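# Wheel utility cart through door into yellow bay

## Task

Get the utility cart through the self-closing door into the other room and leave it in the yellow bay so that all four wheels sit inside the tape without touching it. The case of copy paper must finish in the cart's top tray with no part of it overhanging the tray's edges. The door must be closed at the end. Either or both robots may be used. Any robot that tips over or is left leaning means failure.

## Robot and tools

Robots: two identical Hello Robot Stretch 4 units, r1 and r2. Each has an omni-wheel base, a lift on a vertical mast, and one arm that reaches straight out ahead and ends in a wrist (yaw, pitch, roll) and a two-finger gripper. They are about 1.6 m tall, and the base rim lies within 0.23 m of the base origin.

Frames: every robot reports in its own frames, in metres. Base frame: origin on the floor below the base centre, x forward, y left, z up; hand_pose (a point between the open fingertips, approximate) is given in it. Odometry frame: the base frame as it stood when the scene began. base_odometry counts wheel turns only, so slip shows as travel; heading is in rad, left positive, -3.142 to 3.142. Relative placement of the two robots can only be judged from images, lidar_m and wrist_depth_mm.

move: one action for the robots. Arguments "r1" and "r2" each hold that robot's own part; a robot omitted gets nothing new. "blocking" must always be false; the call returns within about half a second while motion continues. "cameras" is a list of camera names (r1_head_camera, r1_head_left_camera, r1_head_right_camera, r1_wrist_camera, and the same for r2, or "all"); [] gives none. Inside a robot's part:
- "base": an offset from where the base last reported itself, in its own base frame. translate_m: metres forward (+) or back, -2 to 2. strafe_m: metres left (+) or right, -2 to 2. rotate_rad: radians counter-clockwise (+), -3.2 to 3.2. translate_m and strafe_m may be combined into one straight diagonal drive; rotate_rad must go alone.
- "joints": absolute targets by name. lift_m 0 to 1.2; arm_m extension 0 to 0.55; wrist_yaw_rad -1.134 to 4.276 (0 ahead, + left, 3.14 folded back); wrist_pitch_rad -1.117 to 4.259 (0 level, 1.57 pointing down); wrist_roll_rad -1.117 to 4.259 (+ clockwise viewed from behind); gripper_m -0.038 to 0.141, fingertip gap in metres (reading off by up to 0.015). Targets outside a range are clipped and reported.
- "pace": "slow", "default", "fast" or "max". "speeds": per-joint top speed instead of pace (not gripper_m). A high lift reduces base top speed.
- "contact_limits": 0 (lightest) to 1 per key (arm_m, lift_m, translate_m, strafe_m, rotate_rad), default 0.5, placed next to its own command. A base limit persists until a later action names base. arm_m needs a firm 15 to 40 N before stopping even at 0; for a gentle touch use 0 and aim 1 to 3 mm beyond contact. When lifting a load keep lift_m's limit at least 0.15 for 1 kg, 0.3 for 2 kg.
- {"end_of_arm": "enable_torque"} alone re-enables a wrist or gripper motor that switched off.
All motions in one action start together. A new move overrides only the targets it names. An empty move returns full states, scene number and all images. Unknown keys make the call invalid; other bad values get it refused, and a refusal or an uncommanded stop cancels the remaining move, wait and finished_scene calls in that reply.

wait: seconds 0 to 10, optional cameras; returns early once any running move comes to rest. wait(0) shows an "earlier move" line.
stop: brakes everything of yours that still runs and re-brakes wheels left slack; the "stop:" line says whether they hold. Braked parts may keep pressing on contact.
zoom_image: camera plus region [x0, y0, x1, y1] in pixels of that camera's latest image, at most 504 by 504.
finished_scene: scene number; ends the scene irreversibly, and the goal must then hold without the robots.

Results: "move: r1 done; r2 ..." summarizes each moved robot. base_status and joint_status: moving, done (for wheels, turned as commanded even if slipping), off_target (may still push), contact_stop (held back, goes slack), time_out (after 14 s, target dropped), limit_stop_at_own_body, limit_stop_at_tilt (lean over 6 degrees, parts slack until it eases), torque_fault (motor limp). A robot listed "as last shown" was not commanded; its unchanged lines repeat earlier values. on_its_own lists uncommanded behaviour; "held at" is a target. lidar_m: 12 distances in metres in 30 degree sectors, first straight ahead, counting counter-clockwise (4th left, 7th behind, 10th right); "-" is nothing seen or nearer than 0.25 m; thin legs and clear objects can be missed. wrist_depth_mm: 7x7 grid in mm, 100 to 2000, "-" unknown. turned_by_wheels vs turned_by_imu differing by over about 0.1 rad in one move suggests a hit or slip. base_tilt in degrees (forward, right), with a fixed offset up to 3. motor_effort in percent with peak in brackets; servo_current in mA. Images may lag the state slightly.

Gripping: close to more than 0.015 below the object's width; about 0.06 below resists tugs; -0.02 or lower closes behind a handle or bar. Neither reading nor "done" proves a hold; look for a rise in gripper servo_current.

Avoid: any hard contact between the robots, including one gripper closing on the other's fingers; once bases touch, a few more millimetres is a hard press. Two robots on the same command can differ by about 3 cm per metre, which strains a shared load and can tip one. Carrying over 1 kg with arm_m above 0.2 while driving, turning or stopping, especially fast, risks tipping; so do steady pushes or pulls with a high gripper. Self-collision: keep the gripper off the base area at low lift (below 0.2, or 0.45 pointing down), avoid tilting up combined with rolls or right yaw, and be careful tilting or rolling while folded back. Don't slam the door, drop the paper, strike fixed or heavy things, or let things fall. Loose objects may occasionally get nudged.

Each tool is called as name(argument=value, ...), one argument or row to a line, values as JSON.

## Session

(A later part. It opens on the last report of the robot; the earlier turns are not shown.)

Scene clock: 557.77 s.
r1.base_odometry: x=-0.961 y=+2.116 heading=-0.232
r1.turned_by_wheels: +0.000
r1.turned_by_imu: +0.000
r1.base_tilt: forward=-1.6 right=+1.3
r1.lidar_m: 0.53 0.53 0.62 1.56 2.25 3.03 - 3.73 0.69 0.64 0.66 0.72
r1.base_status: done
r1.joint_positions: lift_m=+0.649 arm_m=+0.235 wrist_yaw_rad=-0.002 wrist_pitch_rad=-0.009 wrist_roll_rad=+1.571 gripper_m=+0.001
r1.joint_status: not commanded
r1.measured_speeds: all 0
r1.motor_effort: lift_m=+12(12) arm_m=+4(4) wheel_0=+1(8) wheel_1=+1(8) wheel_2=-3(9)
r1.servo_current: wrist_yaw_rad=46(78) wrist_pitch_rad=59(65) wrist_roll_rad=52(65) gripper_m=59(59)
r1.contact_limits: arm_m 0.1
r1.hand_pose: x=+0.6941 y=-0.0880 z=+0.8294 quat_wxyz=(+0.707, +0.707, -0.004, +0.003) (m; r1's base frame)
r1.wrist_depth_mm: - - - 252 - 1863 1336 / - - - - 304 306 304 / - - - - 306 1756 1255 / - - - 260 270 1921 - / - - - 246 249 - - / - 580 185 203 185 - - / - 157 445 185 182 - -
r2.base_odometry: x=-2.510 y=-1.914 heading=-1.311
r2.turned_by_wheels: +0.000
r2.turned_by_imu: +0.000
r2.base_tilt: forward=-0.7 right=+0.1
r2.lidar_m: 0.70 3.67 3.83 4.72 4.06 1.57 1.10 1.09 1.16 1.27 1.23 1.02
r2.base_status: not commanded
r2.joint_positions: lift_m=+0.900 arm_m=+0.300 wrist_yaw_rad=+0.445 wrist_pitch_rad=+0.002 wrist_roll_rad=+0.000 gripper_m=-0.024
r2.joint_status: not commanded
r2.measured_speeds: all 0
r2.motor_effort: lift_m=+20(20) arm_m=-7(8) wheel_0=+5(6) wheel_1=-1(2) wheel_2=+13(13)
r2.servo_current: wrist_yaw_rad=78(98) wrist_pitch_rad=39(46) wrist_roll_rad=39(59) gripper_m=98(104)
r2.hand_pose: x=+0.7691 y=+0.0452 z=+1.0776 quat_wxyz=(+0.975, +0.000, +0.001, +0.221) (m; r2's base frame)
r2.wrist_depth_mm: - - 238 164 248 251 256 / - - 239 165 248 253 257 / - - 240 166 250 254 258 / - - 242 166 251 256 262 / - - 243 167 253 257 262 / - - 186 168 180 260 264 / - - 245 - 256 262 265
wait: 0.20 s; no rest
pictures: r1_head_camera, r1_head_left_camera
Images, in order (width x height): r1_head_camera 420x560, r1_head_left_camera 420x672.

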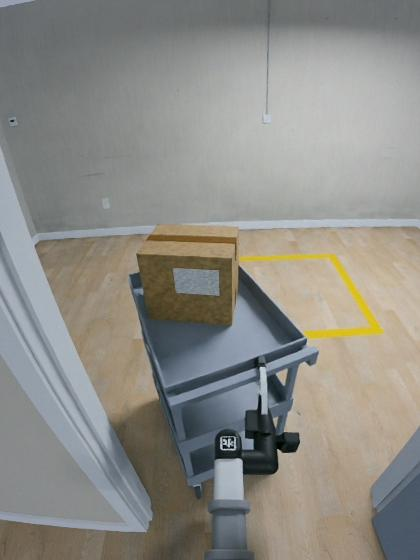

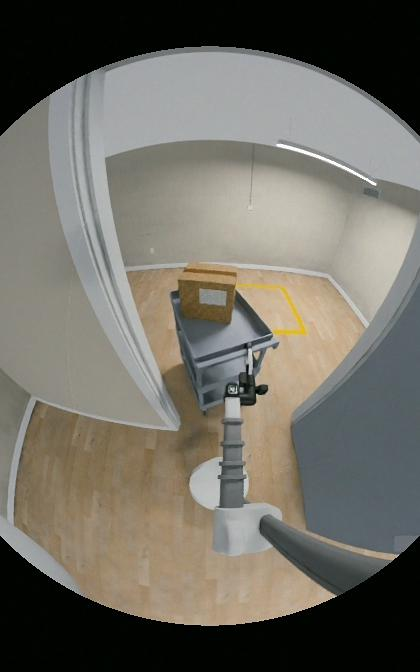

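move(
  blocking=false,
  r1={"base":{"translate_m":0.45,"strafe_m":0.0},"pace":"slow"},
)

wait(
  seconds=8,
)

move(
  blocking=false,
  r1={"base":{"translate_m":0.3,"strafe_m":0.05},"pace":"slow"},
)

wait(
  seconds=8,
)

wait(
  seconds=0.2,
  cameras=["r1_head_camera","r1_head_left_camera","r1_wrist_camera"],
)

Scene clock: 577.67 s.
move: r1 moving
r1.base_odometry: x=-0.949 y=+2.113 heading=-0.232
r1.turned_by_wheels: +0.000
r1.turned_by_imu: +0.000
r1.base_tilt: forward=-1.6 right=+1.3
r1.lidar_m: 0.55 0.53 0.59 1.54 2.26 3.03 - 3.75 0.72 0.64 0.66 0.70
r1.base_status: translate_m moving; strafe_m moving
r1.joint_positions: lift_m=+0.649 arm_m=+0.235 wrist_yaw_rad=-0.002 wrist_pitch_rad=-0.009 wrist_roll_rad=+1.571 gripper_m=+0.001
r1.joint_status: not commanded
r1.measured_speeds: translate_m=+0.048 strafe_m=+0.000 rotate_rad=+0.002 lift_m=+0.000 arm_m=+0.000 wrist_yaw_rad=+0.000 wrist_pitch_rad=+0.000 wrist_roll_rad=+0.000
r1.motor_effort: lift_m=+12(12) arm_m=+4(4) wheel_0=+4(5) wheel_1=+2(5) wheel_2=-7(10)
r1.servo_current: wrist_yaw_rad=46(59) wrist_pitch_rad=59(59) wrist_roll_rad=33(59) gripper_m=46(59)
r1.contact_limits: arm_m 0.1
r1.hand_pose: x=+0.6941 y=-0.0880 z=+0.8294 quat_wxyz=(+0.707, +0.707, -0.004, +0.003) (m; r1's base frame)
r1.wrist_depth_mm: - - - 254 - 1808 1336 / - - - - 306 307 306 / - - - - 307 1756 1281 / - - - 259 268 1863 - / - - - 247 249 - - / - 591 185 202 184 - - / - 157 445 185 182 - -
r2: as last shown
r2.lidar_m: 0.70 3.66 3.79 4.74 4.09 1.57 1.14 1.09 1.13 1.32 1.23 1.05
r2.servo_current: wrist_yaw_rad=85(91) wrist_pitch_rad=46(46) wrist_roll_rad=46(59) gripper_m=98(98)
r2.wrist_depth_mm: - - 237 164 247 251 254 / - - 239 164 249 253 257 / - - 241 165 250 255 259 / - - 242 167 251 256 260 / - - 244 167 252 258 262 / - - 186 167 181 259 263 / - - 245 - 256 262 265
pictures: none

Scene clock: 582.93 s.
earlier move: r1 done
r1.base_odometry: x=-0.523 y=+2.013 heading=-0.231
r1.turned_by_wheels: +0.001
r1.turned_by_imu: +0.002
r1.base_tilt: forward=-1.6 right=+1.3
r1.lidar_m: 0.51 0.51 0.34 0.29 2.27 3.06 - 0.96 0.64 0.61 2.59 0.76
r1.base_status: done
r1.joint_positions: lift_m=+0.649 arm_m=+0.235 wrist_yaw_rad=+0.001 wrist_pitch_rad=-0.009 wrist_roll_rad=+1.571 gripper_m=+0.001
r1.joint_status: not commanded
r1.measured_speeds: all 0
r1.motor_effort: lift_m=+12(12) arm_m=+4(4) wheel_0=+8(12) wheel_1=+4(8) wheel_2=+0(10)
r1.servo_current: wrist_yaw_rad=33(65) wrist_pitch_rad=59(65) wrist_roll_rad=59(65) gripper_m=52(59)
r1.contact_limits: arm_m 0.1
r1.hand_pose: x=+0.6943 y=-0.0872 z=+0.8294 quat_wxyz=(+0.707, +0.707, -0.003, +0.003) (m; r1's base frame)
r1.wrist_depth_mm: - - - - - 1921 1255 / - - - 259 - 1808 1255 / - - - - 312 315 317 / - - - - 282 - 1308 / - - - 252 256 - - / - - 186 193 183 798 - / - 157 427 183 179 - -
r2.base_odometry: x=-2.510 y=-1.914 heading=-1.311
r2.turned_by_wheels: +0.000
r2.turned_by_imu: +0.001
r2.base_tilt: forward=-0.6 right=+0.0
r2.lidar_m: 0.72 3.64 3.82 4.71 4.07 1.56 1.12 1.09 1.14 1.29 1.25 1.06
r2.base_status: not commanded
r2.joint_positions: lift_m=+0.900 arm_m=+0.300 wrist_yaw_rad=+0.445 wrist_pitch_rad=+0.002 wrist_roll_rad=+0.000 gripper_m=-0.024
r2.joint_status: not commanded
r2.measured_speeds: all 0
r2.motor_effort: lift_m=+20(20) arm_m=-7(8) wheel_0=+5(6) wheel_1=-1(2) wheel_2=+13(13)
r2.servo_current: wrist_yaw_rad=85(98) wrist_pitch_rad=46(46) wrist_roll_rad=52(59) gripper_m=98(104)
r2.hand_pose: x=+0.7691 y=+0.0452 z=+1.0776 quat_wxyz=(+0.975, +0.000, +0.001, +0.221) (m; r2's base frame)
r2.wrist_depth_mm: - - 238 165 246 252 256 / - - 239 165 249 253 256 / - - 240 165 251 255 258 / - - 242 167 251 256 260 / - - 243 166 253 257 262 / - - 186 168 181 259 263 / - - 246 - 255 262 266
wait: 5.27 of 8 s (r1 has come to rest)
pictures: none

Scene clock: 583.43 s.
move: r1 moving
r1.base_odometry: x=-0.510 y=+2.012 heading=-0.231
r1.turned_by_wheels: +0.000
r1.turned_by_imu: +0.000
r1.base_tilt: forward=-1.6 right=+1.3
r1.lidar_m: 0.49 0.53 0.33 0.31 2.27 3.06 - 0.97 0.65 0.60 2.63 0.72
r1.base_status: translate_m moving; strafe_m moving
r1.joint_positions: lift_m=+0.649 arm_m=+0.235 wrist_yaw_rad=+0.001 wrist_pitch_rad=-0.009 wrist_roll_rad=+1.571 gripper_m=+0.001
r1.joint_status: not commanded
r1.measured_speeds: translate_m=+0.049 strafe_m=+0.008 rotate_rad=-0.003 lift_m=+0.000 arm_m=+0.000 wrist_yaw_rad=+0.000 wrist_pitch_rad=+0.000 wrist_roll_rad=+0.000
r1.motor_effort: lift_m=+12(12) arm_m=+4(4) wheel_0=+8(10) wheel_1=+6(8) wheel_2=-6(8)
r1.servo_current: wrist_yaw_rad=39(59) wrist_pitch_rad=59(59) wrist_roll_rad=46(65) gripper_m=46(52)
r1.contact_limits: arm_m 0.1
r1.hand_pose: x=+0.6943 y=-0.0872 z=+0.8294 quat_wxyz=(+0.707, +0.707, -0.003, +0.003) (m; r1's base frame)
r1.wrist_depth_mm: - - - - - 1756 1205 / - - - 259 - 1756 1229 / - - - - 317 317 317 / - - - - 282 - 1366 / - - - 253 255 - - / - - 185 204 184 798 - / - 158 430 184 179 - -
r2: as last shown
r2.turned_by_imu: +0.000
r2.base_tilt: forward=-0.7 right=+0.0
r2.lidar_m: 0.70 3.66 3.79 4.72 4.08 1.57 1.10 1.06 1.14 1.29 1.23 1.04
r2.motor_effort: lift_m=+20(20) arm_m=-8(8) wheel_0=+6(6) wheel_1=-1(2) wheel_2=+13(13)
r2.servo_current: wrist_yaw_rad=85(91) wrist_pitch_rad=39(46) wrist_roll_rad=46(59) gripper_m=91(104)
r2.wrist_depth_mm: - - 238 164 247 252 257 / - - 239 165 248 254 257 / - - 241 166 250 254 259 / - - 242 166 251 257 260 / - - 243 167 253 258 262 / - - 186 167 181 259 264 / - - 245 - 256 262 265
pictures: none

Scene clock: 587.23 s.
earlier move: r1 done
r1.base_odometry: x=-0.220 y=+1.993 heading=-0.231
r1.turned_by_wheels: -0.001
r1.turned_by_imu: -0.002
r1.base_tilt: forward=-1.6 right=+1.3
r1.lidar_m: 0.47 0.55 2.25 0.72 0.32 0.41 - 1.02 0.71 0.71 2.66 0.72
r1.base_status: done
r1.joint_positions: lift_m=+0.649 arm_m=+0.235 wrist_yaw_rad=-0.001 wrist_pitch_rad=-0.009 wrist_roll_rad=+1.571 gripper_m=+0.001
r1.joint_status: not commanded
r1.measured_speeds: all 0
r1.motor_effort: lift_m=+12(12) arm_m=+4(4) wheel_0=+0(10) wheel_1=+1(8) wheel_2=-4(10)
r1.servo_current: wrist_yaw_rad=39(72) wrist_pitch_rad=59(65) wrist_roll_rad=46(65) gripper_m=59(59)
r1.contact_limits: arm_m 0.1
r1.hand_pose: x=+0.6942 y=-0.0878 z=+0.8294 quat_wxyz=(+0.707, +0.707, -0.004, +0.003) (m; r1's base frame)
r1.wrist_depth_mm: - - - - - 1921 1205 / - - - 282 - 1983 1281 / - - - - 327 332 327 / - - - - - 1921 1281 / - - - 250 259 1921 - / - - 184 194 183 - - / - 156 413 211 203 759 -
r2.base_odometry: x=-2.510 y=-1.914 heading=-1.311
r2.turned_by_wheels: +0.000
r2.turned_by_imu: +0.001
r2.base_tilt: forward=-0.6 right=+0.0
r2.lidar_m: 0.68 3.65 3.82 4.69 4.07 1.57 1.13 1.09 1.14 1.30 1.25 1.04
r2.base_status: not commanded
r2.joint_positions: lift_m=+0.900 arm_m=+0.300 wrist_yaw_rad=+0.445 wrist_pitch_rad=+0.002 wrist_roll_rad=+0.000 gripper_m=-0.024
r2.joint_status: not commanded
r2.measured_speeds: all 0
r2.motor_effort: lift_m=+20(20) arm_m=-7(8) wheel_0=+6(6) wheel_1=-1(2) wheel_2=+13(13)
r2.servo_current: wrist_yaw_rad=91(98) wrist_pitch_rad=46(46) wrist_roll_rad=52(59) gripper_m=91(104)
r2.hand_pose: x=+0.7691 y=+0.0452 z=+1.0776 quat_wxyz=(+0.975, +0.000, +0.001, +0.221) (m; r2's base frame)
r2.wrist_depth_mm: - - 238 164 248 252 257 / - - 239 164 248 253 257 / - - 240 165 251 255 258 / - - 241 166 251 256 260 / - - 244 167 254 257 263 / - - 186 167 181 259 264 / - - 245 - 255 262 265
wait: 3.80 of 8 s (r1 has come to rest)
pictures: none

Scene clock: 587.43 s.
r1.base_odometry: x=-0.220 y=+1.993 heading=-0.231
r1.turned_by_wheels: +0.000
r1.turned_by_imu: +0.000
r1.base_tilt: forward=-1.6 right=+1.3
r1.lidar_m: 0.48 0.54 2.22 0.69 0.32 0.44 - 1.02 0.70 0.71 2.67 0.73
r1.base_status: done
r1.joint_positions: lift_m=+0.649 arm_m=+0.235 wrist_yaw_rad=-0.001 wrist_pitch_rad=-0.009 wrist_roll_rad=+1.571 gripper_m=+0.001
r1.joint_status: not commanded
r1.measured_speeds: all 0
r1.motor_effort: lift_m=+12(12) arm_m=+4(4) wheel_0=-1(10) wheel_1=+1(8) wheel_2=-4(10)
r1.servo_current: wrist_yaw_rad=39(72) wrist_pitch_rad=65(65) wrist_roll_rad=46(65) gripper_m=46(59)
r1.contact_limits: arm_m 0.1
r1.hand_pose: x=+0.6942 y=-0.0878 z=+0.8294 quat_wxyz=(+0.707, +0.707, -0.004, +0.003) (m; r1's base frame)
r1.wrist_depth_mm: - - - - - 1921 1255 / - - - 283 - 1983 1255 / - - - - 330 330 329 / - - - - - 1921 1281 / - - - 251 260 1863 - / - - 185 193 183 - - / - 157 407 162 202 759 -
r2.base_odometry: x=-2.510 y=-1.914 heading=-1.311
r2.turned_by_wheels: +0.000
r2.turned_by_imu: +0.000
r2.base_tilt: forward=-0.7 right=+0.1
r2.lidar_m: 0.72 3.66 3.82 4.72 4.10 1.54 1.15 1.08 1.15 1.29 1.23 1.02
r2.base_status: not commanded
r2.joint_positions: lift_m=+0.900 arm_m=+0.300 wrist_yaw_rad=+0.445 wrist_pitch_rad=+0.002 wrist_roll_rad=+0.000 gripper_m=-0.024
r2.joint_status: not commanded
r2.measured_speeds: all 0
r2.motor_effort: lift_m=+20(20) arm_m=-7(8) wheel_0=+6(6) wheel_1=-2(2) wheel_2=+13(13)
r2.servo_current: wrist_yaw_rad=72(98) wrist_pitch_rad=39(46) wrist_roll_rad=33(59) gripper_m=91(104)
r2.hand_pose: x=+0.7691 y=+0.0452 z=+1.0776 quat_wxyz=(+0.975, +0.000, +0.001, +0.221) (m; r2's base frame)
r2.wrist_depth_mm: - - 237 164 247 252 255 / - - 238 164 249 253 257 / - - 240 166 250 255 258 / - - 241 167 251 257 260 / - - 244 167 252 258 263 / - - 186 167 181 259 264 / - - 246 - 256 262 265
wait: 0.20 s; no rest
pictures: r1_head_camera, r1_head_left_camera, r1_wrist_camera
Images, in order (width x height): r1_head_camera 420x560, r1_head_left_camera 420x672, r1_wrist_camera 616x392.

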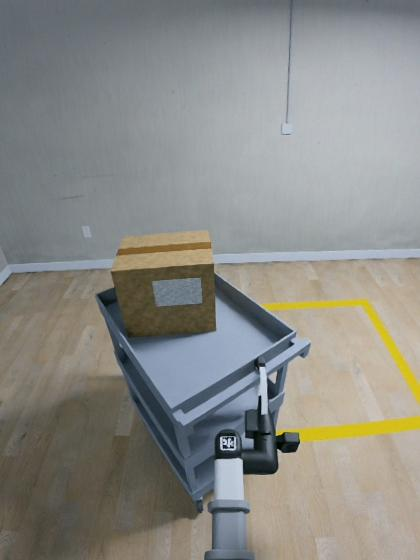

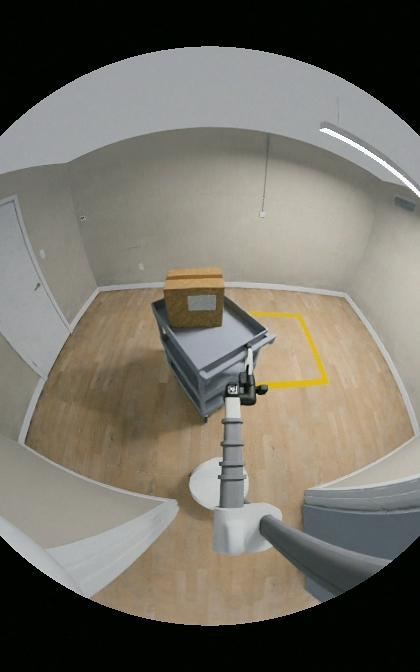

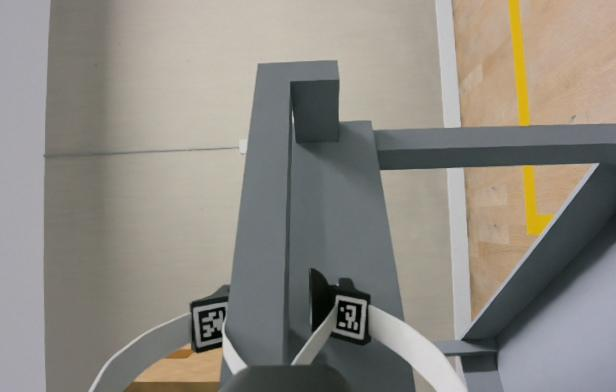

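move(
  blocking=false,
  r1={"base":{"translate_m":0.12},"pace":"slow"},
)

wait(
  seconds=4,
)

move(
  blocking=false,
  r1={"base":{"translate_m":0.05,"strafe_m":-0.45},"pace":"slow"},
)

wait(
  seconds=8,
)

wait(
  seconds=0.2,
  cameras=["r1_head_camera","r1_head_left_camera","r1_wrist_camera"],
)

Scene clock: 611.47 s.
move: r1 moving
r1.base_odometry: x=-0.208 y=+1.990 heading=-0.231
r1.turned_by_wheels: +0.000
r1.turned_by_imu: +0.000
r1.base_tilt: forward=-1.6 right=+1.3
r1.lidar_m: 0.48 0.55 2.24 0.80 0.32 0.40 - 1.03 0.72 0.72 2.65 0.74
r1.base_status: translate_m moving
r1.joint_positions: lift_m=+0.649 arm_m=+0.235 wrist_yaw_rad=-0.001 wrist_pitch_rad=-0.009 wrist_roll_rad=+1.571 gripper_m=+0.001
r1.joint_status: not commanded
r1.measured_speeds: translate_m=+0.049 strafe_m=+0.000 rotate_rad=+0.003 lift_m=+0.000 arm_m=+0.000 wrist_yaw_rad=+0.000 wrist_pitch_rad=+0.000 wrist_roll_rad=+0.000
r1.motor_effort: lift_m=+12(12) arm_m=+4(4) wheel_0=+2(4) wheel_1=+4(5) wheel_2=-8(11)
r1.servo_current: wrist_yaw_rad=39(65) wrist_pitch_rad=52(59) wrist_roll_rad=46(65) gripper_m=46(52)
r1.contact_limits: arm_m 0.1
r1.hand_pose: x=+0.6942 y=-0.0878 z=+0.8294 quat_wxyz=(+0.707, +0.707, -0.004, +0.003) (m; r1's base frame)
r1.wrist_depth_mm: - - - - - 1983 1229 / - - - 283 - 1983 1281 / - - - - 329 330 329 / - - - - - 1921 1281 / - - - 251 259 1921 - / - - 185 202 183 - - / - 157 410 211 202 707 -
r2: as last shown
r2.base_tilt: forward=-0.6 right=+0.1
r2.lidar_m: 0.71 3.63 3.83 4.70 4.08 1.54 1.13 1.05 1.15 1.31 1.22 1.06
r2.motor_effort: lift_m=+20(20) arm_m=-7(8) wheel_0=+5(6) wheel_1=-1(2) wheel_2=+13(13)
r2.servo_current: wrist_yaw_rad=85(98) wrist_pitch_rad=33(46) wrist_roll_rad=46(52) gripper_m=91(104)
r2.wrist_depth_mm: - - 237 164 247 253 256 / - - 238 165 249 254 257 / - - 240 165 250 255 258 / - - 243 166 251 256 260 / - - 244 167 252 257 262 / - - 186 167 180 259 264 / - - 245 - 255 260 264
pictures: none

Scene clock: 613.43 s.
earlier move: r1 done
r1.base_odometry: x=-0.103 y=+1.965 heading=-0.231
r1.turned_by_wheels: +0.000
r1.turned_by_imu: +0.000
r1.base_tilt: forward=-1.6 right=+1.3
r1.lidar_m: 0.47 0.54 2.24 1.27 0.39 0.38 - 0.97 0.75 1.02 2.66 0.76
r1.base_status: done
r1.joint_positions: lift_m=+0.649 arm_m=+0.235 wrist_yaw_rad=-0.001 wrist_pitch_rad=-0.009 wrist_roll_rad=+1.571 gripper_m=+0.001
r1.joint_status: not commanded
r1.measured_speeds: all 0
r1.motor_effort: lift_m=+12(12) arm_m=+4(4) wheel_0=+5(8) wheel_1=+4(7) wheel_2=-2(11)
r1.servo_current: wrist_yaw_rad=52(65) wrist_pitch_rad=59(65) wrist_roll_rad=39(65) gripper_m=52(59)
r1.contact_limits: arm_m 0.1
r1.hand_pose: x=+0.6942 y=-0.0878 z=+0.8294 quat_wxyz=(+0.707, +0.707, -0.004, +0.003) (m; r1's base frame)
r1.wrist_depth_mm: - - - - - 1863 1229 / - - - 281 - 1808 1229 / - - - - 325 329 327 / - - - - - 1863 1255 / - - - 249 259 1863 - / - - 185 194 183 - - / - 156 413 212 179 - -
r2.base_odometry: x=-2.510 y=-1.914 heading=-1.311
r2.turned_by_wheels: +0.000
r2.turned_by_imu: +0.000
r2.base_tilt: forward=-0.6 right=+0.1
r2.lidar_m: 0.70 3.66 3.83 4.71 4.10 1.58 1.15 1.08 1.14 1.29 1.23 1.03
r2.base_status: not commanded
r2.joint_positions: lift_m=+0.900 arm_m=+0.300 wrist_yaw_rad=+0.445 wrist_pitch_rad=+0.002 wrist_roll_rad=+0.000 gripper_m=-0.024
r2.joint_status: not commanded
r2.measured_speeds: all 0
r2.motor_effort: lift_m=+20(20) arm_m=-7(8) wheel_0=+6(6) wheel_1=-1(2) wheel_2=+13(13)
r2.servo_current: wrist_yaw_rad=91(98) wrist_pitch_rad=46(46) wrist_roll_rad=46(59) gripper_m=98(104)
r2.hand_pose: x=+0.7691 y=+0.0452 z=+1.0776 quat_wxyz=(+0.975, +0.000, +0.001, +0.221) (m; r2's base frame)
r2.wrist_depth_mm: - - 238 164 247 252 256 / - - 239 165 249 253 258 / - - 240 165 250 255 258 / - - 242 167 252 257 262 / - - 244 167 253 258 262 / - - 186 167 181 259 264 / - - 245 - 255 263 266
wait: 1.97 of 4 s (r1 has come to rest)
pictures: none

Scene clock: 613.93 s.
move: r1 moving
r1.base_odometry: x=-0.105 y=+1.952 heading=-0.230
r1.turned_by_wheels: +0.001
r1.turned_by_imu: +0.001
r1.base_tilt: forward=-1.6 right=+1.3
r1.lidar_m: 0.48 0.55 2.23 1.25 0.39 0.42 - 0.98 0.73 1.05 2.64 0.76
r1.base_status: translate_m moving; strafe_m moving
r1.joint_positions: lift_m=+0.649 arm_m=+0.235 wrist_yaw_rad=+0.002 wrist_pitch_rad=-0.009 wrist_roll_rad=+1.571 gripper_m=+0.001
r1.joint_status: not commanded
r1.measured_speeds: translate_m=+0.006 strafe_m=-0.052 rotate_rad=+0.004 lift_m=+0.000 arm_m=+0.000 wrist_yaw_rad=+0.019 wrist_pitch_rad=+0.000 wrist_roll_rad=+0.000
r1.motor_effort: lift_m=+12(12) arm_m=+4(4) wheel_0=+12(12) wheel_1=-4(4) wheel_2=+0(5)
r1.servo_current: wrist_yaw_rad=33(59) wrist_pitch_rad=59(59) wrist_roll_rad=59(59) gripper_m=52(59)
r1.contact_limits: arm_m 0.1
r1.hand_pose: x=+0.6944 y=-0.0869 z=+0.8294 quat_wxyz=(+0.707, +0.707, -0.003, +0.004) (m; r1's base frame)
r1.wrist_depth_mm: - - - - - 1808 1229 / - - - 279 - 1863 1229 / - - - - 327 330 329 / - - - - - 1863 1255 / - - - 251 260 1983 - / - - 185 190 233 - - / - 163 183 164 166 - -
r2: as last shown
r2.base_tilt: forward=-0.7 right=+0.1
r2.lidar_m: 0.71 3.66 3.79 4.73 4.07 1.54 1.13 1.09 1.14 1.32 1.25 1.05
r2.motor_effort: lift_m=+20(20) arm_m=-7(8) wheel_0=+6(6) wheel_1=-2(2) wheel_2=+13(13)
r2.servo_current: wrist_yaw_rad=78(98) wrist_pitch_rad=39(46) wrist_roll_rad=39(52) gripper_m=91(98)
r2.wrist_depth_mm: - - 237 164 247 252 255 / - - 238 165 249 253 257 / - - 240 166 249 254 258 / - - 242 167 251 256 260 / - - 243 167 252 257 262 / - - 186 167 180 259 264 / - - 245 - 256 262 266
pictures: none

Scene clock: 619.17 s.
earlier move: r1 done
r1.base_odometry: x=-0.157 y=+1.516 heading=-0.230
r1.turned_by_wheels: +0.000
r1.turned_by_imu: +0.001
r1.base_tilt: forward=-1.6 right=+1.3
r1.lidar_m: 0.46 0.47 2.71 1.41 0.81 3.62 1.13 0.40 0.41 1.20 2.18 2.58
r1.base_status: done
r1.joint_positions: lift_m=+0.649 arm_m=+0.235 wrist_yaw_rad=+0.007 wrist_pitch_rad=-0.012 wrist_roll_rad=+1.571 gripper_m=+0.001
r1.joint_status: not commanded
r1.measured_speeds: all 0
r1.motor_effort: lift_m=+12(12) arm_m=-4(4) wheel_0=+7(16) wheel_1=+0(6) wheel_2=+1(7)
r1.servo_current: wrist_yaw_rad=52(78) wrist_pitch_rad=65(78) wrist_roll_rad=46(65) gripper_m=52(59)
r1.contact_limits: arm_m 0.1
r1.hand_pose: x=+0.6949 y=-0.0853 z=+0.8302 quat_wxyz=(+0.707, +0.707, -0.002, +0.007) (m; r1's base frame)
r1.wrist_depth_mm: - - - - - 1708 1182 / - - - - - 1708 1336 / - - - 329 - 1756 1229 / - - - - 351 347 345 / - - - - - 1808 1397 / - - 191 192 244 1808 1397 / - 156 175 163 165 1618 -
r2.base_odometry: x=-2.510 y=-1.914 heading=-1.311
r2.turned_by_wheels: +0.000
r2.turned_by_imu: +0.001
r2.base_tilt: forward=-0.6 right=+0.1
r2.lidar_m: 0.69 3.65 3.81 4.72 4.08 1.55 1.14 1.08 1.15 1.30 1.23 1.03
r2.base_status: not commanded
r2.joint_positions: lift_m=+0.900 arm_m=+0.300 wrist_yaw_rad=+0.445 wrist_pitch_rad=+0.002 wrist_roll_rad=+0.000 gripper_m=-0.024
r2.joint_status: not commanded
r2.measured_speeds: all 0
r2.motor_effort: lift_m=+20(20) arm_m=-7(8) wheel_0=+5(6) wheel_1=-1(2) wheel_2=+13(13)
r2.servo_current: wrist_yaw_rad=78(98) wrist_pitch_rad=46(52) wrist_roll_rad=39(65) gripper_m=91(104)
r2.hand_pose: x=+0.7691 y=+0.0452 z=+1.0776 quat_wxyz=(+0.975, +0.000, +0.001, +0.221) (m; r2's base frame)
r2.wrist_depth_mm: - - 237 164 249 252 255 / - - 239 165 249 254 258 / - - 239 165 251 255 258 / - - 241 166 252 255 260 / - - 244 167 254 257 263 / - - 186 167 180 260 264 / - - 245 - 255 262 266
wait: 5.23 of 8 s (r1 has come to rest)
pictures: none

Scene clock: 619.37 s.
r1.base_odometry: x=-0.157 y=+1.516 heading=-0.230
r1.turned_by_wheels: +0.000
r1.turned_by_imu: +0.000
r1.base_tilt: forward=-1.6 right=+1.2
r1.lidar_m: 0.46 0.49 2.72 1.44 0.80 3.60 1.11 0.40 0.44 1.18 2.17 2.58
r1.base_status: done
r1.joint_positions: lift_m=+0.649 arm_m=+0.235 wrist_yaw_rad=+0.007 wrist_pitch_rad=-0.012 wrist_roll_rad=+1.571 gripper_m=+0.001
r1.joint_status: not commanded
r1.measured_speeds: all 0
r1.motor_effort: lift_m=+12(12) arm_m=-3(4) wheel_0=+6(16) wheel_1=-1(6) wheel_2=+1(7)
r1.servo_current: wrist_yaw_rad=52(78) wrist_pitch_rad=72(78) wrist_roll_rad=46(65) gripper_m=52(59)
r1.contact_limits: arm_m 0.1
r1.hand_pose: x=+0.6949 y=-0.0853 z=+0.8302 quat_wxyz=(+0.707, +0.707, -0.002, +0.007) (m; r1's base frame)
r1.wrist_depth_mm: - - - - - 1708 1229 / - - - - - 1756 1308 / - - - 325 - 1756 1229 / - - - - 351 347 347 / - - - - - 1808 1397 / - - 191 192 243 1863 1397 / - 156 175 162 166 1576 -
r2.base_odometry: x=-2.510 y=-1.914 heading=-1.311
r2.turned_by_wheels: +0.000
r2.turned_by_imu: +0.000
r2.base_tilt: forward=-0.7 right=+0.0
r2.lidar_m: 0.70 3.65 3.79 4.73 4.12 1.54 1.13 1.06 1.15 1.29 1.24 1.04
r2.base_status: not commanded
r2.joint_positions: lift_m=+0.900 arm_m=+0.300 wrist_yaw_rad=+0.445 wrist_pitch_rad=+0.002 wrist_roll_rad=+0.000 gripper_m=-0.024
r2.joint_status: not commanded
r2.measured_speeds: all 0
r2.motor_effort: lift_m=+20(20) arm_m=-8(8) wheel_0=+6(6) wheel_1=-2(2) wheel_2=+13(13)
r2.servo_current: wrist_yaw_rad=85(98) wrist_pitch_rad=46(52) wrist_roll_rad=59(65) gripper_m=91(104)
r2.hand_pose: x=+0.7691 y=+0.0452 z=+1.0776 quat_wxyz=(+0.975, +0.000, +0.001, +0.221) (m; r2's base frame)
r2.wrist_depth_mm: - - 237 164 248 253 255 / - - 239 165 248 253 257 / - - 240 165 251 254 259 / - - 242 166 252 256 260 / - - 244 167 253 258 262 / - - 187 167 180 259 264 / - - 245 - 256 263 266
wait: 0.20 s; no rest
pictures: r1_head_camera, r1_head_left_camera, r1_wrist_camera
Images, in order (width x height): r1_head_camera 420x560, r1_head_left_camera 420x672, r1_wrist_camera 616x392.

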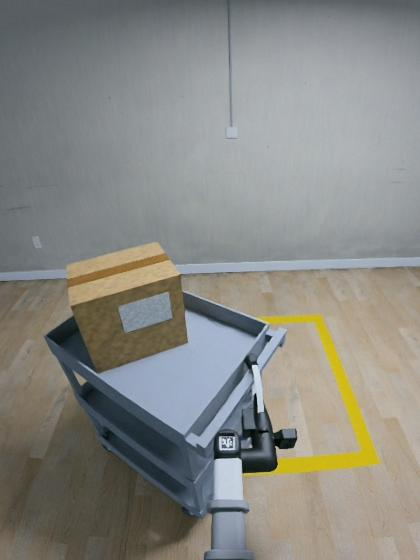

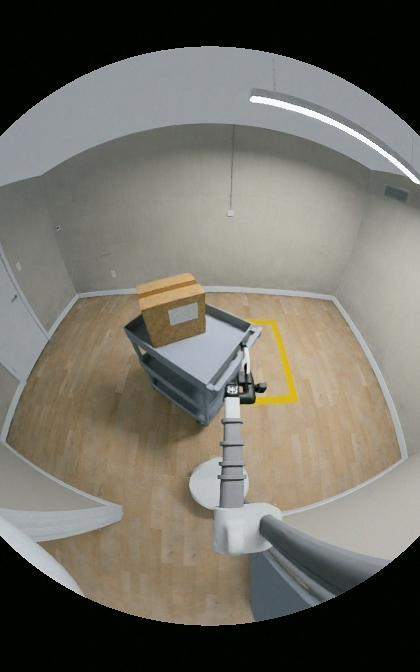

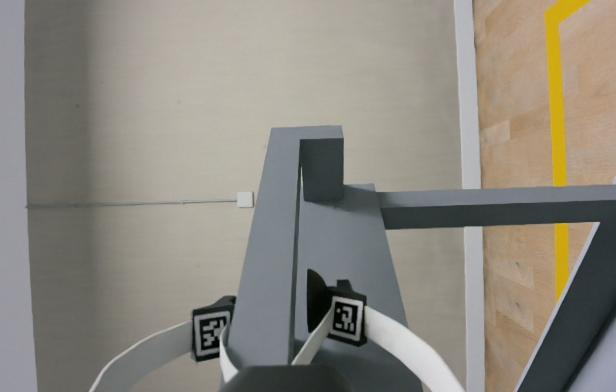

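move(
  blocking=false,
  r1={"base":{"translate_m":0.05,"strafe_m":-0.53},"pace":"slow","joints":{"wrist_yaw_rad":0.8},"speeds":{"wrist_yaw_rad":0.15}},
)

wait(
  seconds=9,
)

wait(
  seconds=0.5,
  cameras=["r1_head_camera","r1_head_left_camera","r1_wrist_camera"],
)

Scene clock: 627.40 s.
move: r1 moving
r1.base_odometry: x=-0.159 y=+1.502 heading=-0.230
r1.turned_by_wheels: +0.000
r1.turned_by_imu: +0.000
r1.base_tilt: forward=-1.6 right=+1.3
r1.lidar_m: 0.46 0.48 2.71 1.42 0.81 3.67 1.04 0.40 0.41 1.18 2.16 2.60
r1.base_status: translate_m moving; strafe_m moving
r1.joint_positions: lift_m=+0.649 arm_m=+0.235 wrist_yaw_rad=+0.066 wrist_pitch_rad=-0.012 wrist_roll_rad=+1.571 gripper_m=+0.001
r1.joint_status: wrist_yaw_rad moving
r1.measured_speeds: translate_m=+0.005 strafe_m=-0.054 rotate_rad=-0.002 lift_m=+0.000 arm_m=+0.000 wrist_yaw_rad=+0.153 wrist_pitch_rad=+0.000 wrist_roll_rad=+0.000
r1.motor_effort: lift_m=+12(12) arm_m=-2(4) wheel_0=+9(12) wheel_1=-2(4) wheel_2=-4(4)
r1.servo_current: wrist_yaw_rad=46(78) wrist_pitch_rad=72(72) wrist_roll_rad=52(65) gripper_m=59(59)
r1.contact_limits: arm_m 0.1
r1.hand_pose: x=+0.6994 y=-0.0683 z=+0.8302 quat_wxyz=(+0.707, +0.707, +0.019, +0.027) (m; r1's base frame)
r1.wrist_depth_mm: - - - - - 1708 1308 / - - - - - 1708 1281 / - - - 306 - 1756 1229 / - - - - 343 345 343 / - - - - 298 1983 1397 / - - 187 191 237 1921 1397 / - 164 178 162 165 1618 -
r2: as last shown
r2.lidar_m: 0.71 3.67 3.81 4.74 4.07 1.54 1.12 1.08 1.13 1.30 1.23 1.02
r2.motor_effort: lift_m=+20(20) arm_m=-8(8) wheel_0=+6(6) wheel_1=-1(2) wheel_2=+13(13)
r2.servo_current: wrist_yaw_rad=85(98) wrist_pitch_rad=39(46) wrist_roll_rad=39(52) gripper_m=98(98)
r2.wrist_depth_mm: - - 237 164 247 253 256 / - - 239 165 249 253 257 / - - 241 166 250 255 260 / - - 242 167 252 256 260 / - - 243 167 253 257 262 / - - 186 167 180 260 263 / - - 245 - 255 263 265
pictures: none

Scene clock: 633.40 s.
earlier move: r1 done
r1.base_odometry: x=-0.229 y=+0.989 heading=-0.230
r1.turned_by_wheels: +0.000
r1.turned_by_imu: -0.002
r1.base_tilt: forward=-1.6 right=+1.3
r1.lidar_m: 0.65 0.44 0.79 1.57 1.31 0.37 0.34 0.35 0.49 1.32 1.65 2.22
r1.base_status: done
r1.joint_positions: lift_m=+0.649 arm_m=+0.235 wrist_yaw_rad=+0.798 wrist_pitch_rad=-0.012 wrist_roll_rad=+1.571 gripper_m=+0.001
r1.joint_status: all done
r1.measured_speeds: all 0
r1.motor_effort: lift_m=+12(12) arm_m=-4(4) wheel_0=+4(14) wheel_1=-1(7) wheel_2=+1(5)
r1.servo_current: wrist_yaw_rad=59(91) wrist_pitch_rad=65(78) wrist_roll_rad=46(72) gripper_m=46(59)
r1.contact_limits: arm_m 0.1
r1.hand_pose: x=+0.6698 y=+0.1454 z=+0.8302 quat_wxyz=(+0.650, +0.653, +0.271, +0.279) (m; r1's base frame)
r1.wrist_depth_mm: - - - 229 - 1708 1308 / - - - - 289 291 290 / - - - - 272 1921 1255 / - - - 255 259 - - / - - 585 243 245 - - / - 466 185 191 183 - - / - 163 473 171 166 - -
r2.base_odometry: x=-2.510 y=-1.914 heading=-1.311
r2.turned_by_wheels: +0.000
r2.turned_by_imu: +0.001
r2.base_tilt: forward=-0.6 right=+0.0
r2.lidar_m: 0.71 3.66 3.83 4.73 4.11 1.53 1.13 1.08 1.11 1.30 1.24 1.05
r2.base_status: not commanded
r2.joint_positions: lift_m=+0.900 arm_m=+0.300 wrist_yaw_rad=+0.445 wrist_pitch_rad=+0.002 wrist_roll_rad=+0.000 gripper_m=-0.024
r2.joint_status: not commanded
r2.measured_speeds: all 0
r2.motor_effort: lift_m=+20(20) arm_m=-7(8) wheel_0=+5(6) wheel_1=-2(2) wheel_2=+13(13)
r2.servo_current: wrist_yaw_rad=85(98) wrist_pitch_rad=39(46) wrist_roll_rad=52(59) gripper_m=98(104)
r2.hand_pose: x=+0.7691 y=+0.0452 z=+1.0776 quat_wxyz=(+0.975, +0.000, +0.001, +0.221) (m; r2's base frame)
r2.wrist_depth_mm: - - 238 164 248 252 256 / - - 239 165 248 253 257 / - - 240 166 250 255 259 / - - 241 166 251 255 262 / - - 244 167 252 258 263 / - - 186 167 180 259 263 / - - 246 - 255 263 265
wait: 6.00 of 9 s (r1 has come to rest)
pictures: none

Scene clock: 633.90 s.
r1.base_odometry: x=-0.229 y=+0.989 heading=-0.230
r1.turned_by_wheels: +0.000
r1.turned_by_imu: +0.000
r1.base_tilt: forward=-1.6 right=+1.3
r1.lidar_m: 0.68 0.41 0.78 1.56 1.31 0.37 0.32 0.37 0.48 1.29 1.64 2.22
r1.base_status: done
r1.joint_positions: lift_m=+0.649 arm_m=+0.235 wrist_yaw_rad=+0.798 wrist_pitch_rad=-0.012 wrist_roll_rad=+1.571 gripper_m=+0.001
r1.joint_status: all done
r1.measured_speeds: all 0
r1.motor_effort: lift_m=+12(12) arm_m=-3(4) wheel_0=+3(14) wheel_1=-2(7) wheel_2=+1(5)
r1.servo_current: wrist_yaw_rad=26(91) wrist_pitch_rad=72(78) wrist_roll_rad=46(72) gripper_m=52(59)
r1.contact_limits: arm_m 0.1
r1.hand_pose: x=+0.6698 y=+0.1454 z=+0.8302 quat_wxyz=(+0.650, +0.653, +0.271, +0.279) (m; r1's base frame)
r1.wrist_depth_mm: - - - 229 - 1708 1308 / - - - - 290 291 289 / - - - - 273 1921 1255 / - - - 255 259 - - / - - 585 243 244 - - / - 469 185 192 183 - - / - 162 477 172 166 - -
r2.base_odometry: x=-2.510 y=-1.914 heading=-1.311
r2.turned_by_wheels: +0.000
r2.turned_by_imu: +0.000
r2.base_tilt: forward=-0.6 right=+0.0
r2.lidar_m: 0.68 3.65 3.80 4.71 4.11 1.55 1.14 1.09 1.15 1.30 1.24 1.05
r2.base_status: not commanded
r2.joint_positions: lift_m=+0.900 arm_m=+0.300 wrist_yaw_rad=+0.445 wrist_pitch_rad=+0.002 wrist_roll_rad=+0.000 gripper_m=-0.024
r2.joint_status: not commanded
r2.measured_speeds: all 0
r2.motor_effort: lift_m=+20(20) arm_m=-7(8) wheel_0=+6(6) wheel_1=-1(2) wheel_2=+13(13)
r2.servo_current: wrist_yaw_rad=72(98) wrist_pitch_rad=33(46) wrist_roll_rad=46(59) gripper_m=91(104)
r2.hand_pose: x=+0.7691 y=+0.0452 z=+1.0776 quat_wxyz=(+0.975, +0.000, +0.001, +0.221) (m; r2's base frame)
r2.wrist_depth_mm: - - 237 164 248 251 255 / - - 238 164 249 253 258 / - - 241 165 249 255 260 / - - 243 166 251 256 260 / - - 244 167 253 257 263 / - - 186 167 180 259 264 / - - 246 - 256 262 265
wait: 0.50 s; at rest by 0.27 s
pictures: r1_head_camera, r1_head_left_camera, r1_wrist_camera
Images, in order (width x height): r1_head_camera 420x560, r1_head_left_camera 420x672, r1_wrist_camera 616x392.

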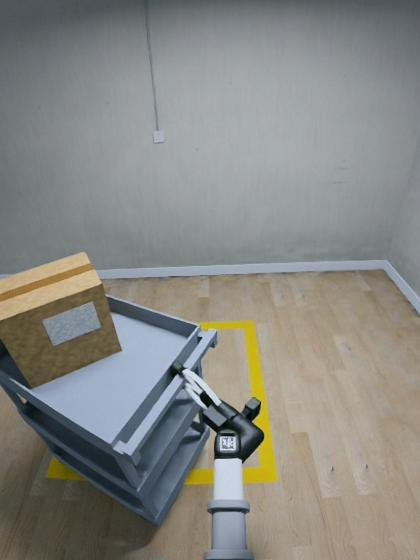

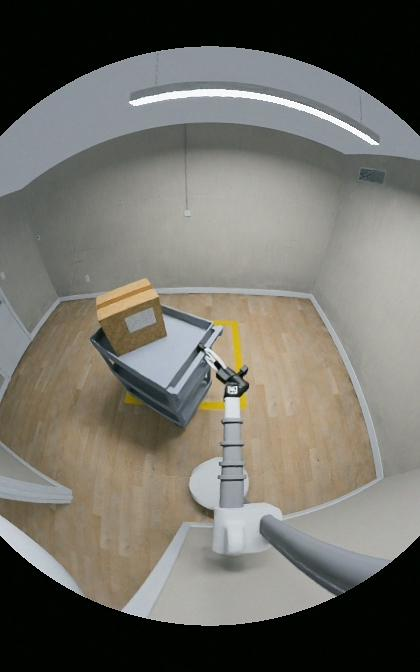

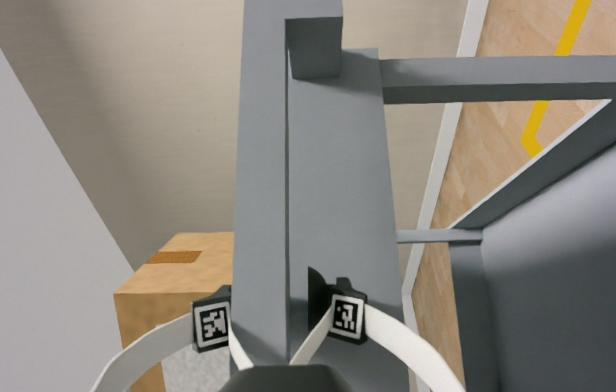

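move(
  blocking=false,
  r1={"base":{"translate_m":0.22,"strafe_m":-0.4},"pace":"slow","joints":{"wrist_yaw_rad":1.15},"speeds":{"wrist_yaw_rad":0.08}},
)

wait(
  seconds=9,
)

wait(
  seconds=0.5,
  cameras=["r1_head_camera","r1_head_left_camera","r1_head_right_camera"],
)

Scene clock: 644.83 s.
move: r1 moving
r1.base_odometry: x=-0.226 y=+0.977 heading=-0.230
r1.turned_by_wheels: +0.000
r1.turned_by_imu: +0.000
r1.base_tilt: forward=-1.6 right=+1.3
r1.lidar_m: 0.69 0.45 0.76 1.63 1.30 0.36 0.34 0.37 0.53 1.32 1.62 2.18
r1.base_status: translate_m moving; strafe_m moving
r1.joint_positions: lift_m=+0.649 arm_m=+0.235 wrist_yaw_rad=+0.834 wrist_pitch_rad=-0.012 wrist_roll_rad=+1.571 gripper_m=+0.001
r1.joint_status: wrist_yaw_rad moving
r1.measured_speeds: translate_m=+0.023 strafe_m=-0.043 rotate_rad=+0.000 lift_m=+0.000 arm_m=+0.000 wrist_yaw_rad=+0.094 wrist_pitch_rad=+0.000 wrist_roll_rad=+0.000
r1.motor_effort: lift_m=+12(12) arm_m=-4(4) wheel_0=+8(10) wheel_1=-5(6) wheel_2=-2(3)
r1.servo_current: wrist_yaw_rad=65(78) wrist_pitch_rad=65(72) wrist_roll_rad=46(52) gripper_m=52(59)
r1.contact_limits: arm_m 0.1
r1.hand_pose: x=+0.6645 y=+0.1547 z=+0.8302 quat_wxyz=(+0.645, +0.648, +0.282, +0.290) (m; r1's base frame)
r1.wrist_depth_mm: - - - 224 - 1576 1255 / - - - - 285 286 287 / - - - 262 267 1808 1281 / - - - 252 256 - - / - - 544 242 244 - - / - 469 185 191 182 - - / - 163 484 171 156 - -
r2: as last shown
r2.base_tilt: forward=-0.7 right=+0.1
r2.lidar_m: 0.71 3.66 3.80 4.70 4.09 1.55 1.13 1.07 1.13 1.27 1.25 1.04
r2.motor_effort: lift_m=+20(20) arm_m=-7(8) wheel_0=+5(6) wheel_1=-1(2) wheel_2=+13(13)
r2.servo_current: wrist_yaw_rad=85(91) wrist_pitch_rad=39(46) wrist_roll_rad=52(59) gripper_m=98(98)
r2.wrist_depth_mm: - - 237 164 248 252 256 / - - 239 165 249 254 257 / - - 241 165 250 254 258 / - - 242 166 252 256 260 / - - 245 167 253 258 262 / - - 186 168 181 259 263 / - - 246 - 254 262 264
pictures: none

Scene clock: 650.17 s.
earlier move: r1 done
r1.base_odometry: x=-0.106 y=+0.549 heading=-0.230
r1.turned_by_wheels: +0.000
r1.turned_by_imu: -0.001
r1.base_tilt: forward=-1.6 right=+1.3
r1.lidar_m: 0.69 0.38 0.46 2.50 0.78 0.58 0.54 0.57 0.80 1.17 1.21 1.63
r1.base_status: done
r1.joint_positions: lift_m=+0.649 arm_m=+0.235 wrist_yaw_rad=+1.151 wrist_pitch_rad=-0.012 wrist_roll_rad=+1.571 gripper_m=+0.001
r1.joint_status: all done
r1.measured_speeds: all 0
r1.motor_effort: lift_m=+12(12) arm_m=+4(4) wheel_0=+3(15) wheel_1=-1(6) wheel_2=-4(5)
r1.servo_current: wrist_yaw_rad=46(85) wrist_pitch_rad=59(78) wrist_roll_rad=39(78) gripper_m=59(59)
r1.contact_limits: arm_m 0.1
r1.hand_pose: x=+0.6032 y=+0.2277 z=+0.8302 quat_wxyz=(+0.591, +0.595, +0.381, +0.388) (m; r1's base frame)
r1.wrist_depth_mm: - - - 223 - 1808 1255 / - - - - 283 283 282 / - - - 259 267 1983 1308 / - - - 253 255 - - / - - 554 242 244 - - / - 466 185 204 231 - - / - 156 480 172 157 - -
r2.base_odometry: x=-2.510 y=-1.914 heading=-1.311
r2.turned_by_wheels: +0.000
r2.turned_by_imu: +0.001
r2.base_tilt: forward=-0.6 right=+0.0
r2.lidar_m: 0.72 3.64 3.82 4.74 4.07 1.60 1.14 1.09 1.15 1.30 1.24 1.06
r2.base_status: not commanded
r2.joint_positions: lift_m=+0.900 arm_m=+0.300 wrist_yaw_rad=+0.445 wrist_pitch_rad=+0.002 wrist_roll_rad=+0.000 gripper_m=-0.024
r2.joint_status: not commanded
r2.measured_speeds: all 0
r2.motor_effort: lift_m=+20(20) arm_m=-7(8) wheel_0=+6(6) wheel_1=-2(2) wheel_2=+13(13)
r2.servo_current: wrist_yaw_rad=91(98) wrist_pitch_rad=39(52) wrist_roll_rad=52(65) gripper_m=98(104)
r2.hand_pose: x=+0.7691 y=+0.0452 z=+1.0776 quat_wxyz=(+0.975, +0.000, +0.001, +0.221) (m; r2's base frame)
r2.wrist_depth_mm: - - 238 163 246 252 256 / - - 240 165 248 253 257 / - - 240 165 250 254 258 / - - 241 167 251 256 260 / - - 244 167 253 257 263 / - - 186 168 181 259 264 / - - 245 - 255 262 265
wait: 5.33 of 9 s (r1 has come to rest)
pictures: none

Scene clock: 650.67 s.
r1.base_odometry: x=-0.106 y=+0.549 heading=-0.230
r1.turned_by_wheels: +0.000
r1.turned_by_imu: +0.000
r1.base_tilt: forward=-1.6 right=+1.3
r1.lidar_m: 0.69 0.36 0.46 2.47 0.82 0.58 0.54 0.57 0.79 1.16 1.22 1.63
r1.base_status: done
r1.joint_positions: lift_m=+0.649 arm_m=+0.235 wrist_yaw_rad=+1.151 wrist_pitch_rad=-0.012 wrist_roll_rad=+1.571 gripper_m=+0.001
r1.joint_status: all done
r1.measured_speeds: all 0
r1.motor_effort: lift_m=+12(12) arm_m=+3(4) wheel_0=+3(15) wheel_1=-1(6) wheel_2=-4(5)
r1.servo_current: wrist_yaw_rad=65(85) wrist_pitch_rad=65(78) wrist_roll_rad=39(78) gripper_m=52(59)
r1.contact_limits: arm_m 0.1
r1.hand_pose: x=+0.6032 y=+0.2277 z=+0.8302 quat_wxyz=(+0.591, +0.595, +0.381, +0.388) (m; r1's base frame)
r1.wrist_depth_mm: - - - 224 - 1808 1255 / - - - - 283 285 282 / - - - 259 267 1863 1255 / - - - 252 256 - - / - - 549 242 243 - - / - 469 185 203 230 - - / - 156 484 172 157 - -
r2.base_odometry: x=-2.510 y=-1.914 heading=-1.311
r2.turned_by_wheels: +0.000
r2.turned_by_imu: +0.000
r2.base_tilt: forward=-0.6 right=+0.0
r2.lidar_m: 0.70 3.62 3.81 4.74 4.10 1.53 1.14 1.08 1.13 1.28 1.25 1.04
r2.base_status: not commanded
r2.joint_positions: lift_m=+0.900 arm_m=+0.300 wrist_yaw_rad=+0.445 wrist_pitch_rad=+0.002 wrist_roll_rad=+0.000 gripper_m=-0.024
r2.joint_status: not commanded
r2.measured_speeds: all 0
r2.motor_effort: lift_m=+20(20) arm_m=-7(8) wheel_0=+5(6) wheel_1=-1(2) wheel_2=+13(13)
r2.servo_current: wrist_yaw_rad=78(98) wrist_pitch_rad=46(52) wrist_roll_rad=52(65) gripper_m=91(104)
r2.hand_pose: x=+0.7691 y=+0.0452 z=+1.0776 quat_wxyz=(+0.975, +0.000, +0.001, +0.221) (m; r2's base frame)
r2.wrist_depth_mm: - - 237 164 247 252 256 / - - 238 165 248 254 258 / - - 240 166 251 254 258 / - - 242 167 252 256 259 / - - 244 167 253 257 263 / - - 186 167 181 258 264 / - - 245 - 257 263 266
wait: 0.50 s; at rest by 0.27 s
pictures: r1_head_camera, r1_head_left_camera, r1_head_right_camera
Images, in order (width x height): r1_head_camera 420x560, r1_head_left_camera 420x672, r1_head_right_camera 420x672.

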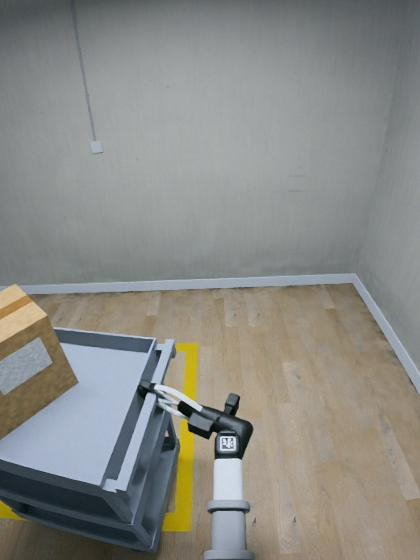

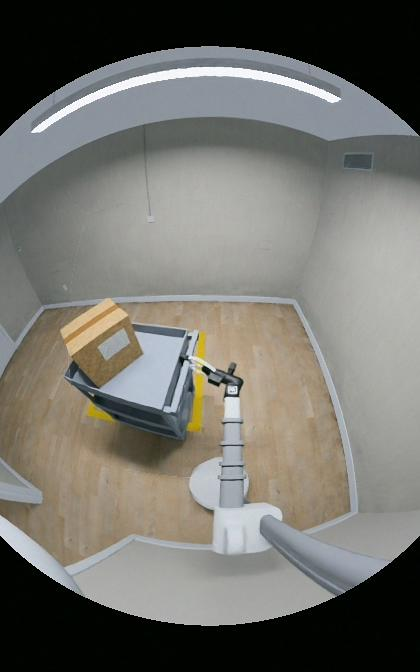

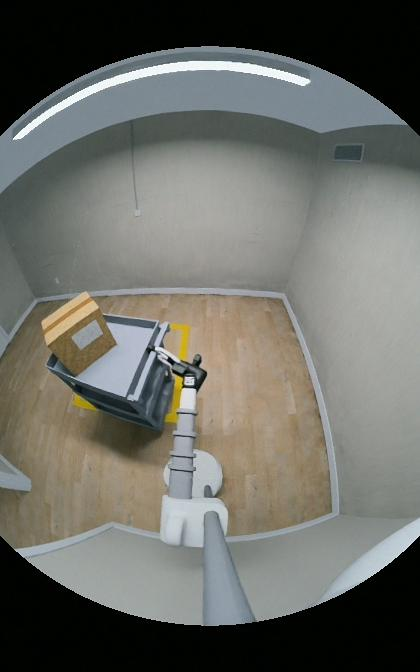

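move(
  blocking=false,
  r1={"base":{"translate_m":0.3,"strafe_m":0.02},"pace":"slow"},
)

wait(
  seconds=9,
)

wait(
  seconds=0.5,
  cameras=["r1_head_camera","r1_head_left_camera","r1_head_right_camera"],
)

zoom_image(
  camera="r1_head_left_camera",
  region=[40, 280, 260, 460],
)

Scene clock: 665.77 s.
move: r1 moving
r1.base_odometry: x=-0.094 y=+0.547 heading=-0.230
r1.turned_by_wheels: +0.000
r1.turned_by_imu: +0.000
r1.base_tilt: forward=-1.6 right=+1.3
r1.lidar_m: 0.72 0.35 0.46 2.52 0.82 0.58 0.54 0.57 0.81 1.17 1.23 1.67
r1.base_status: translate_m moving; strafe_m moving
r1.joint_positions: lift_m=+0.649 arm_m=+0.235 wrist_yaw_rad=+1.151 wrist_pitch_rad=-0.012 wrist_roll_rad=+1.571 gripper_m=+0.001
r1.joint_status: not commanded
r1.measured_speeds: translate_m=+0.049 strafe_m=+0.003 rotate_rad=+0.001 lift_m=+0.000 arm_m=+0.000 wrist_yaw_rad=+0.000 wrist_pitch_rad=+0.000 wrist_roll_rad=+0.000
r1.motor_effort: lift_m=+12(12) arm_m=+4(4) wheel_0=+6(6) wheel_1=+5(6) wheel_2=-9(9)
r1.servo_current: wrist_yaw_rad=46(59) wrist_pitch_rad=65(72) wrist_roll_rad=65(65) gripper_m=52(59)
r1.contact_limits: arm_m 0.1
r1.hand_pose: x=+0.6032 y=+0.2277 z=+0.8302 quat_wxyz=(+0.591, +0.595, +0.381, +0.388) (m; r1's base frame)
r1.wrist_depth_mm: - - - 227 - 1808 1308 / - - - - 286 287 285 / - - - 262 268 1863 1336 / - - - 254 258 - - / - - 569 243 244 - - / - 469 185 204 231 - - / - 163 480 173 157 - -
r2: as last shown
r2.base_tilt: forward=-0.7 right=+0.1
r2.lidar_m: 0.67 3.64 3.80 4.72 4.06 1.55 1.14 1.08 1.12 1.30 1.24 1.04
r2.servo_current: wrist_yaw_rad=85(91) wrist_pitch_rad=39(46) wrist_roll_rad=46(52) gripper_m=98(104)
r2.wrist_depth_mm: - - 237 164 248 252 256 / - - 239 164 249 253 258 / - - 239 165 250 254 259 / - - 240 167 251 255 262 / - - 244 167 252 256 263 / - - 186 168 180 259 264 / - - 246 - 255 262 265
pictures: none

Scene clock: 669.57 s.
earlier move: r1 done
r1.base_odometry: x=+0.191 y=+0.500 heading=-0.230
r1.turned_by_wheels: -0.001
r1.turned_by_imu: -0.002
r1.base_tilt: forward=-1.6 right=+1.3
r1.lidar_m: 1.92 0.31 0.38 0.58 1.88 0.90 0.85 0.89 1.20 1.19 1.23 1.63
r1.base_status: done
r1.joint_positions: lift_m=+0.649 arm_m=+0.235 wrist_yaw_rad=+1.151 wrist_pitch_rad=-0.012 wrist_roll_rad=+1.571 gripper_m=+0.001
r1.joint_status: not commanded
r1.measured_speeds: all 0
r1.motor_effort: lift_m=+12(12) arm_m=+4(4) wheel_0=-2(7) wheel_1=+3(8) wheel_2=-6(10)
r1.servo_current: wrist_yaw_rad=33(72) wrist_pitch_rad=65(78) wrist_roll_rad=65(65) gripper_m=52(59)
r1.contact_limits: arm_m 0.1
r1.hand_pose: x=+0.6032 y=+0.2277 z=+0.8302 quat_wxyz=(+0.591, +0.595, +0.381, +0.388) (m; r1's base frame)
r1.wrist_depth_mm: - - - - - 1618 1229 / - - - 294 - 1708 1255 / - - - - - 1661 1160 / - - - - 334 1661 1205 / - - - 252 270 1921 1336 / - - 184 193 233 1983 - / - 165 176 211 165 - -
r2.base_odometry: x=-2.510 y=-1.914 heading=-1.311
r2.turned_by_wheels: +0.000
r2.turned_by_imu: +0.001
r2.base_tilt: forward=-0.7 right=+0.0
r2.lidar_m: 0.72 3.65 3.82 4.73 4.09 1.57 1.13 1.08 1.13 1.30 1.25 1.03
r2.base_status: not commanded
r2.joint_positions: lift_m=+0.900 arm_m=+0.300 wrist_yaw_rad=+0.445 wrist_pitch_rad=+0.002 wrist_roll_rad=+0.000 gripper_m=-0.024
r2.joint_status: not commanded
r2.measured_speeds: all 0
r2.motor_effort: lift_m=+20(20) arm_m=-7(8) wheel_0=+5(6) wheel_1=-1(2) wheel_2=+13(13)
r2.servo_current: wrist_yaw_rad=85(98) wrist_pitch_rad=39(52) wrist_roll_rad=52(65) gripper_m=91(104)
r2.hand_pose: x=+0.7691 y=+0.0452 z=+1.0776 quat_wxyz=(+0.975, +0.000, +0.001, +0.221) (m; r2's base frame)
r2.wrist_depth_mm: - - 238 164 247 252 256 / - - 239 165 249 253 258 / - - 241 166 251 254 258 / - - 241 167 251 256 260 / - - 243 167 253 257 262 / - - 186 168 180 259 263 / - - 245 - 255 262 266
wait: 3.80 of 9 s (r1 has come to rest)
pictures: none

Scene clock: 670.07 s.
r1.base_odometry: x=+0.191 y=+0.500 heading=-0.230
r1.turned_by_wheels: +0.000
r1.turned_by_imu: +0.000
r1.base_tilt: forward=-1.6 right=+1.3
r1.lidar_m: 1.92 0.33 0.37 0.59 1.86 0.90 0.82 0.89 1.22 1.16 1.24 1.64
r1.base_status: done
r1.joint_positions: lift_m=+0.649 arm_m=+0.235 wrist_yaw_rad=+1.151 wrist_pitch_rad=-0.012 wrist_roll_rad=+1.571 gripper_m=+0.001
r1.joint_status: not commanded
r1.measured_speeds: all 0
r1.motor_effort: lift_m=+12(12) arm_m=+4(4) wheel_0=-1(7) wheel_1=+2(8) wheel_2=-6(10)
r1.servo_current: wrist_yaw_rad=65(72) wrist_pitch_rad=59(78) wrist_roll_rad=39(65) gripper_m=59(59)
r1.contact_limits: arm_m 0.1
r1.hand_pose: x=+0.6032 y=+0.2277 z=+0.8302 quat_wxyz=(+0.591, +0.595, +0.381, +0.388) (m; r1's base frame)
r1.wrist_depth_mm: - - - - - 1576 1255 / - - - 294 - 1708 1255 / - - - - - 1618 1138 / - - - - 334 1661 1205 / - - - 251 268 1983 1366 / - - 184 193 231 1921 - / - 165 177 211 165 - -
r2.base_odometry: x=-2.510 y=-1.914 heading=-1.311
r2.turned_by_wheels: +0.000
r2.turned_by_imu: +0.000
r2.base_tilt: forward=-0.7 right=+0.1
r2.lidar_m: 0.70 3.66 3.82 4.71 4.09 1.56 1.15 1.07 1.14 1.31 1.23 1.04
r2.base_status: not commanded
r2.joint_positions: lift_m=+0.900 arm_m=+0.300 wrist_yaw_rad=+0.445 wrist_pitch_rad=+0.002 wrist_roll_rad=+0.000 gripper_m=-0.024
r2.joint_status: not commanded
r2.measured_speeds: all 0
r2.motor_effort: lift_m=+20(20) arm_m=-7(8) wheel_0=+6(6) wheel_1=-2(2) wheel_2=+13(13)
r2.servo_current: wrist_yaw_rad=72(98) wrist_pitch_rad=39(52) wrist_roll_rad=39(65) gripper_m=91(104)
r2.hand_pose: x=+0.7691 y=+0.0452 z=+1.0776 quat_wxyz=(+0.975, +0.000, +0.001, +0.221) (m; r2's base frame)
r2.wrist_depth_mm: - - 236 164 248 252 256 / - - 238 165 249 254 258 / - - 241 166 251 256 258 / - - 241 166 251 255 259 / - - 244 167 253 258 263 / - - 187 167 180 260 264 / - - 245 - 256 262 264
wait: 0.50 s; at rest by 0.27 s
pictures: r1_head_camera, r1_head_left_camera, r1_head_right_camera
Images, in order (width x height): r1_head_camera 420x560, r1_head_left_camera 420x672, r1_head_right_camera 420x672.

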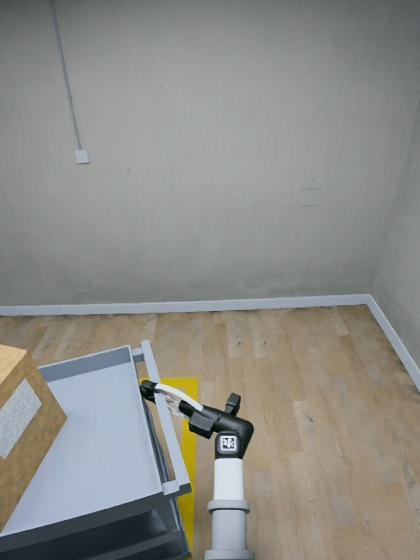

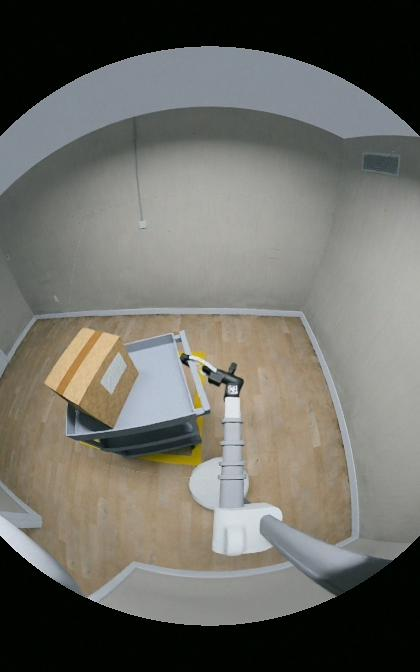

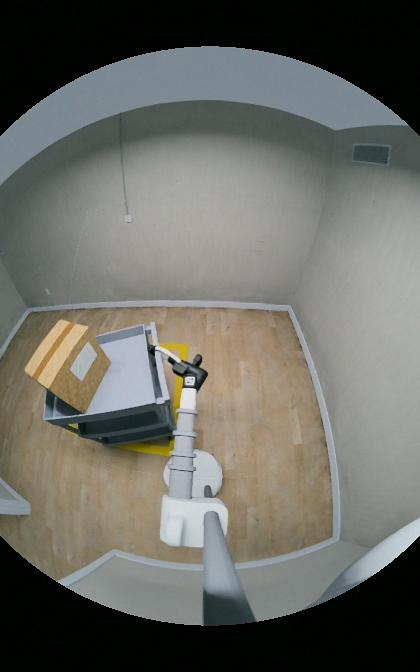

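Scaled by 2.291 from the camera's 420x672 image, which has a finer 600x960 frame.

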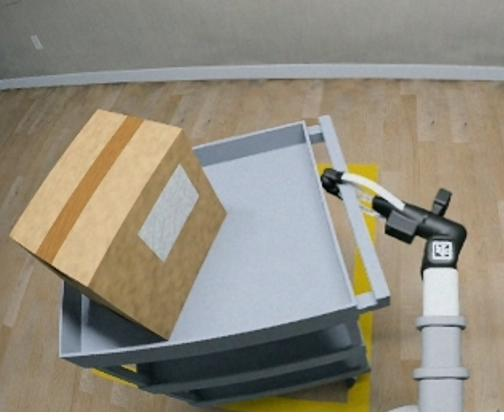

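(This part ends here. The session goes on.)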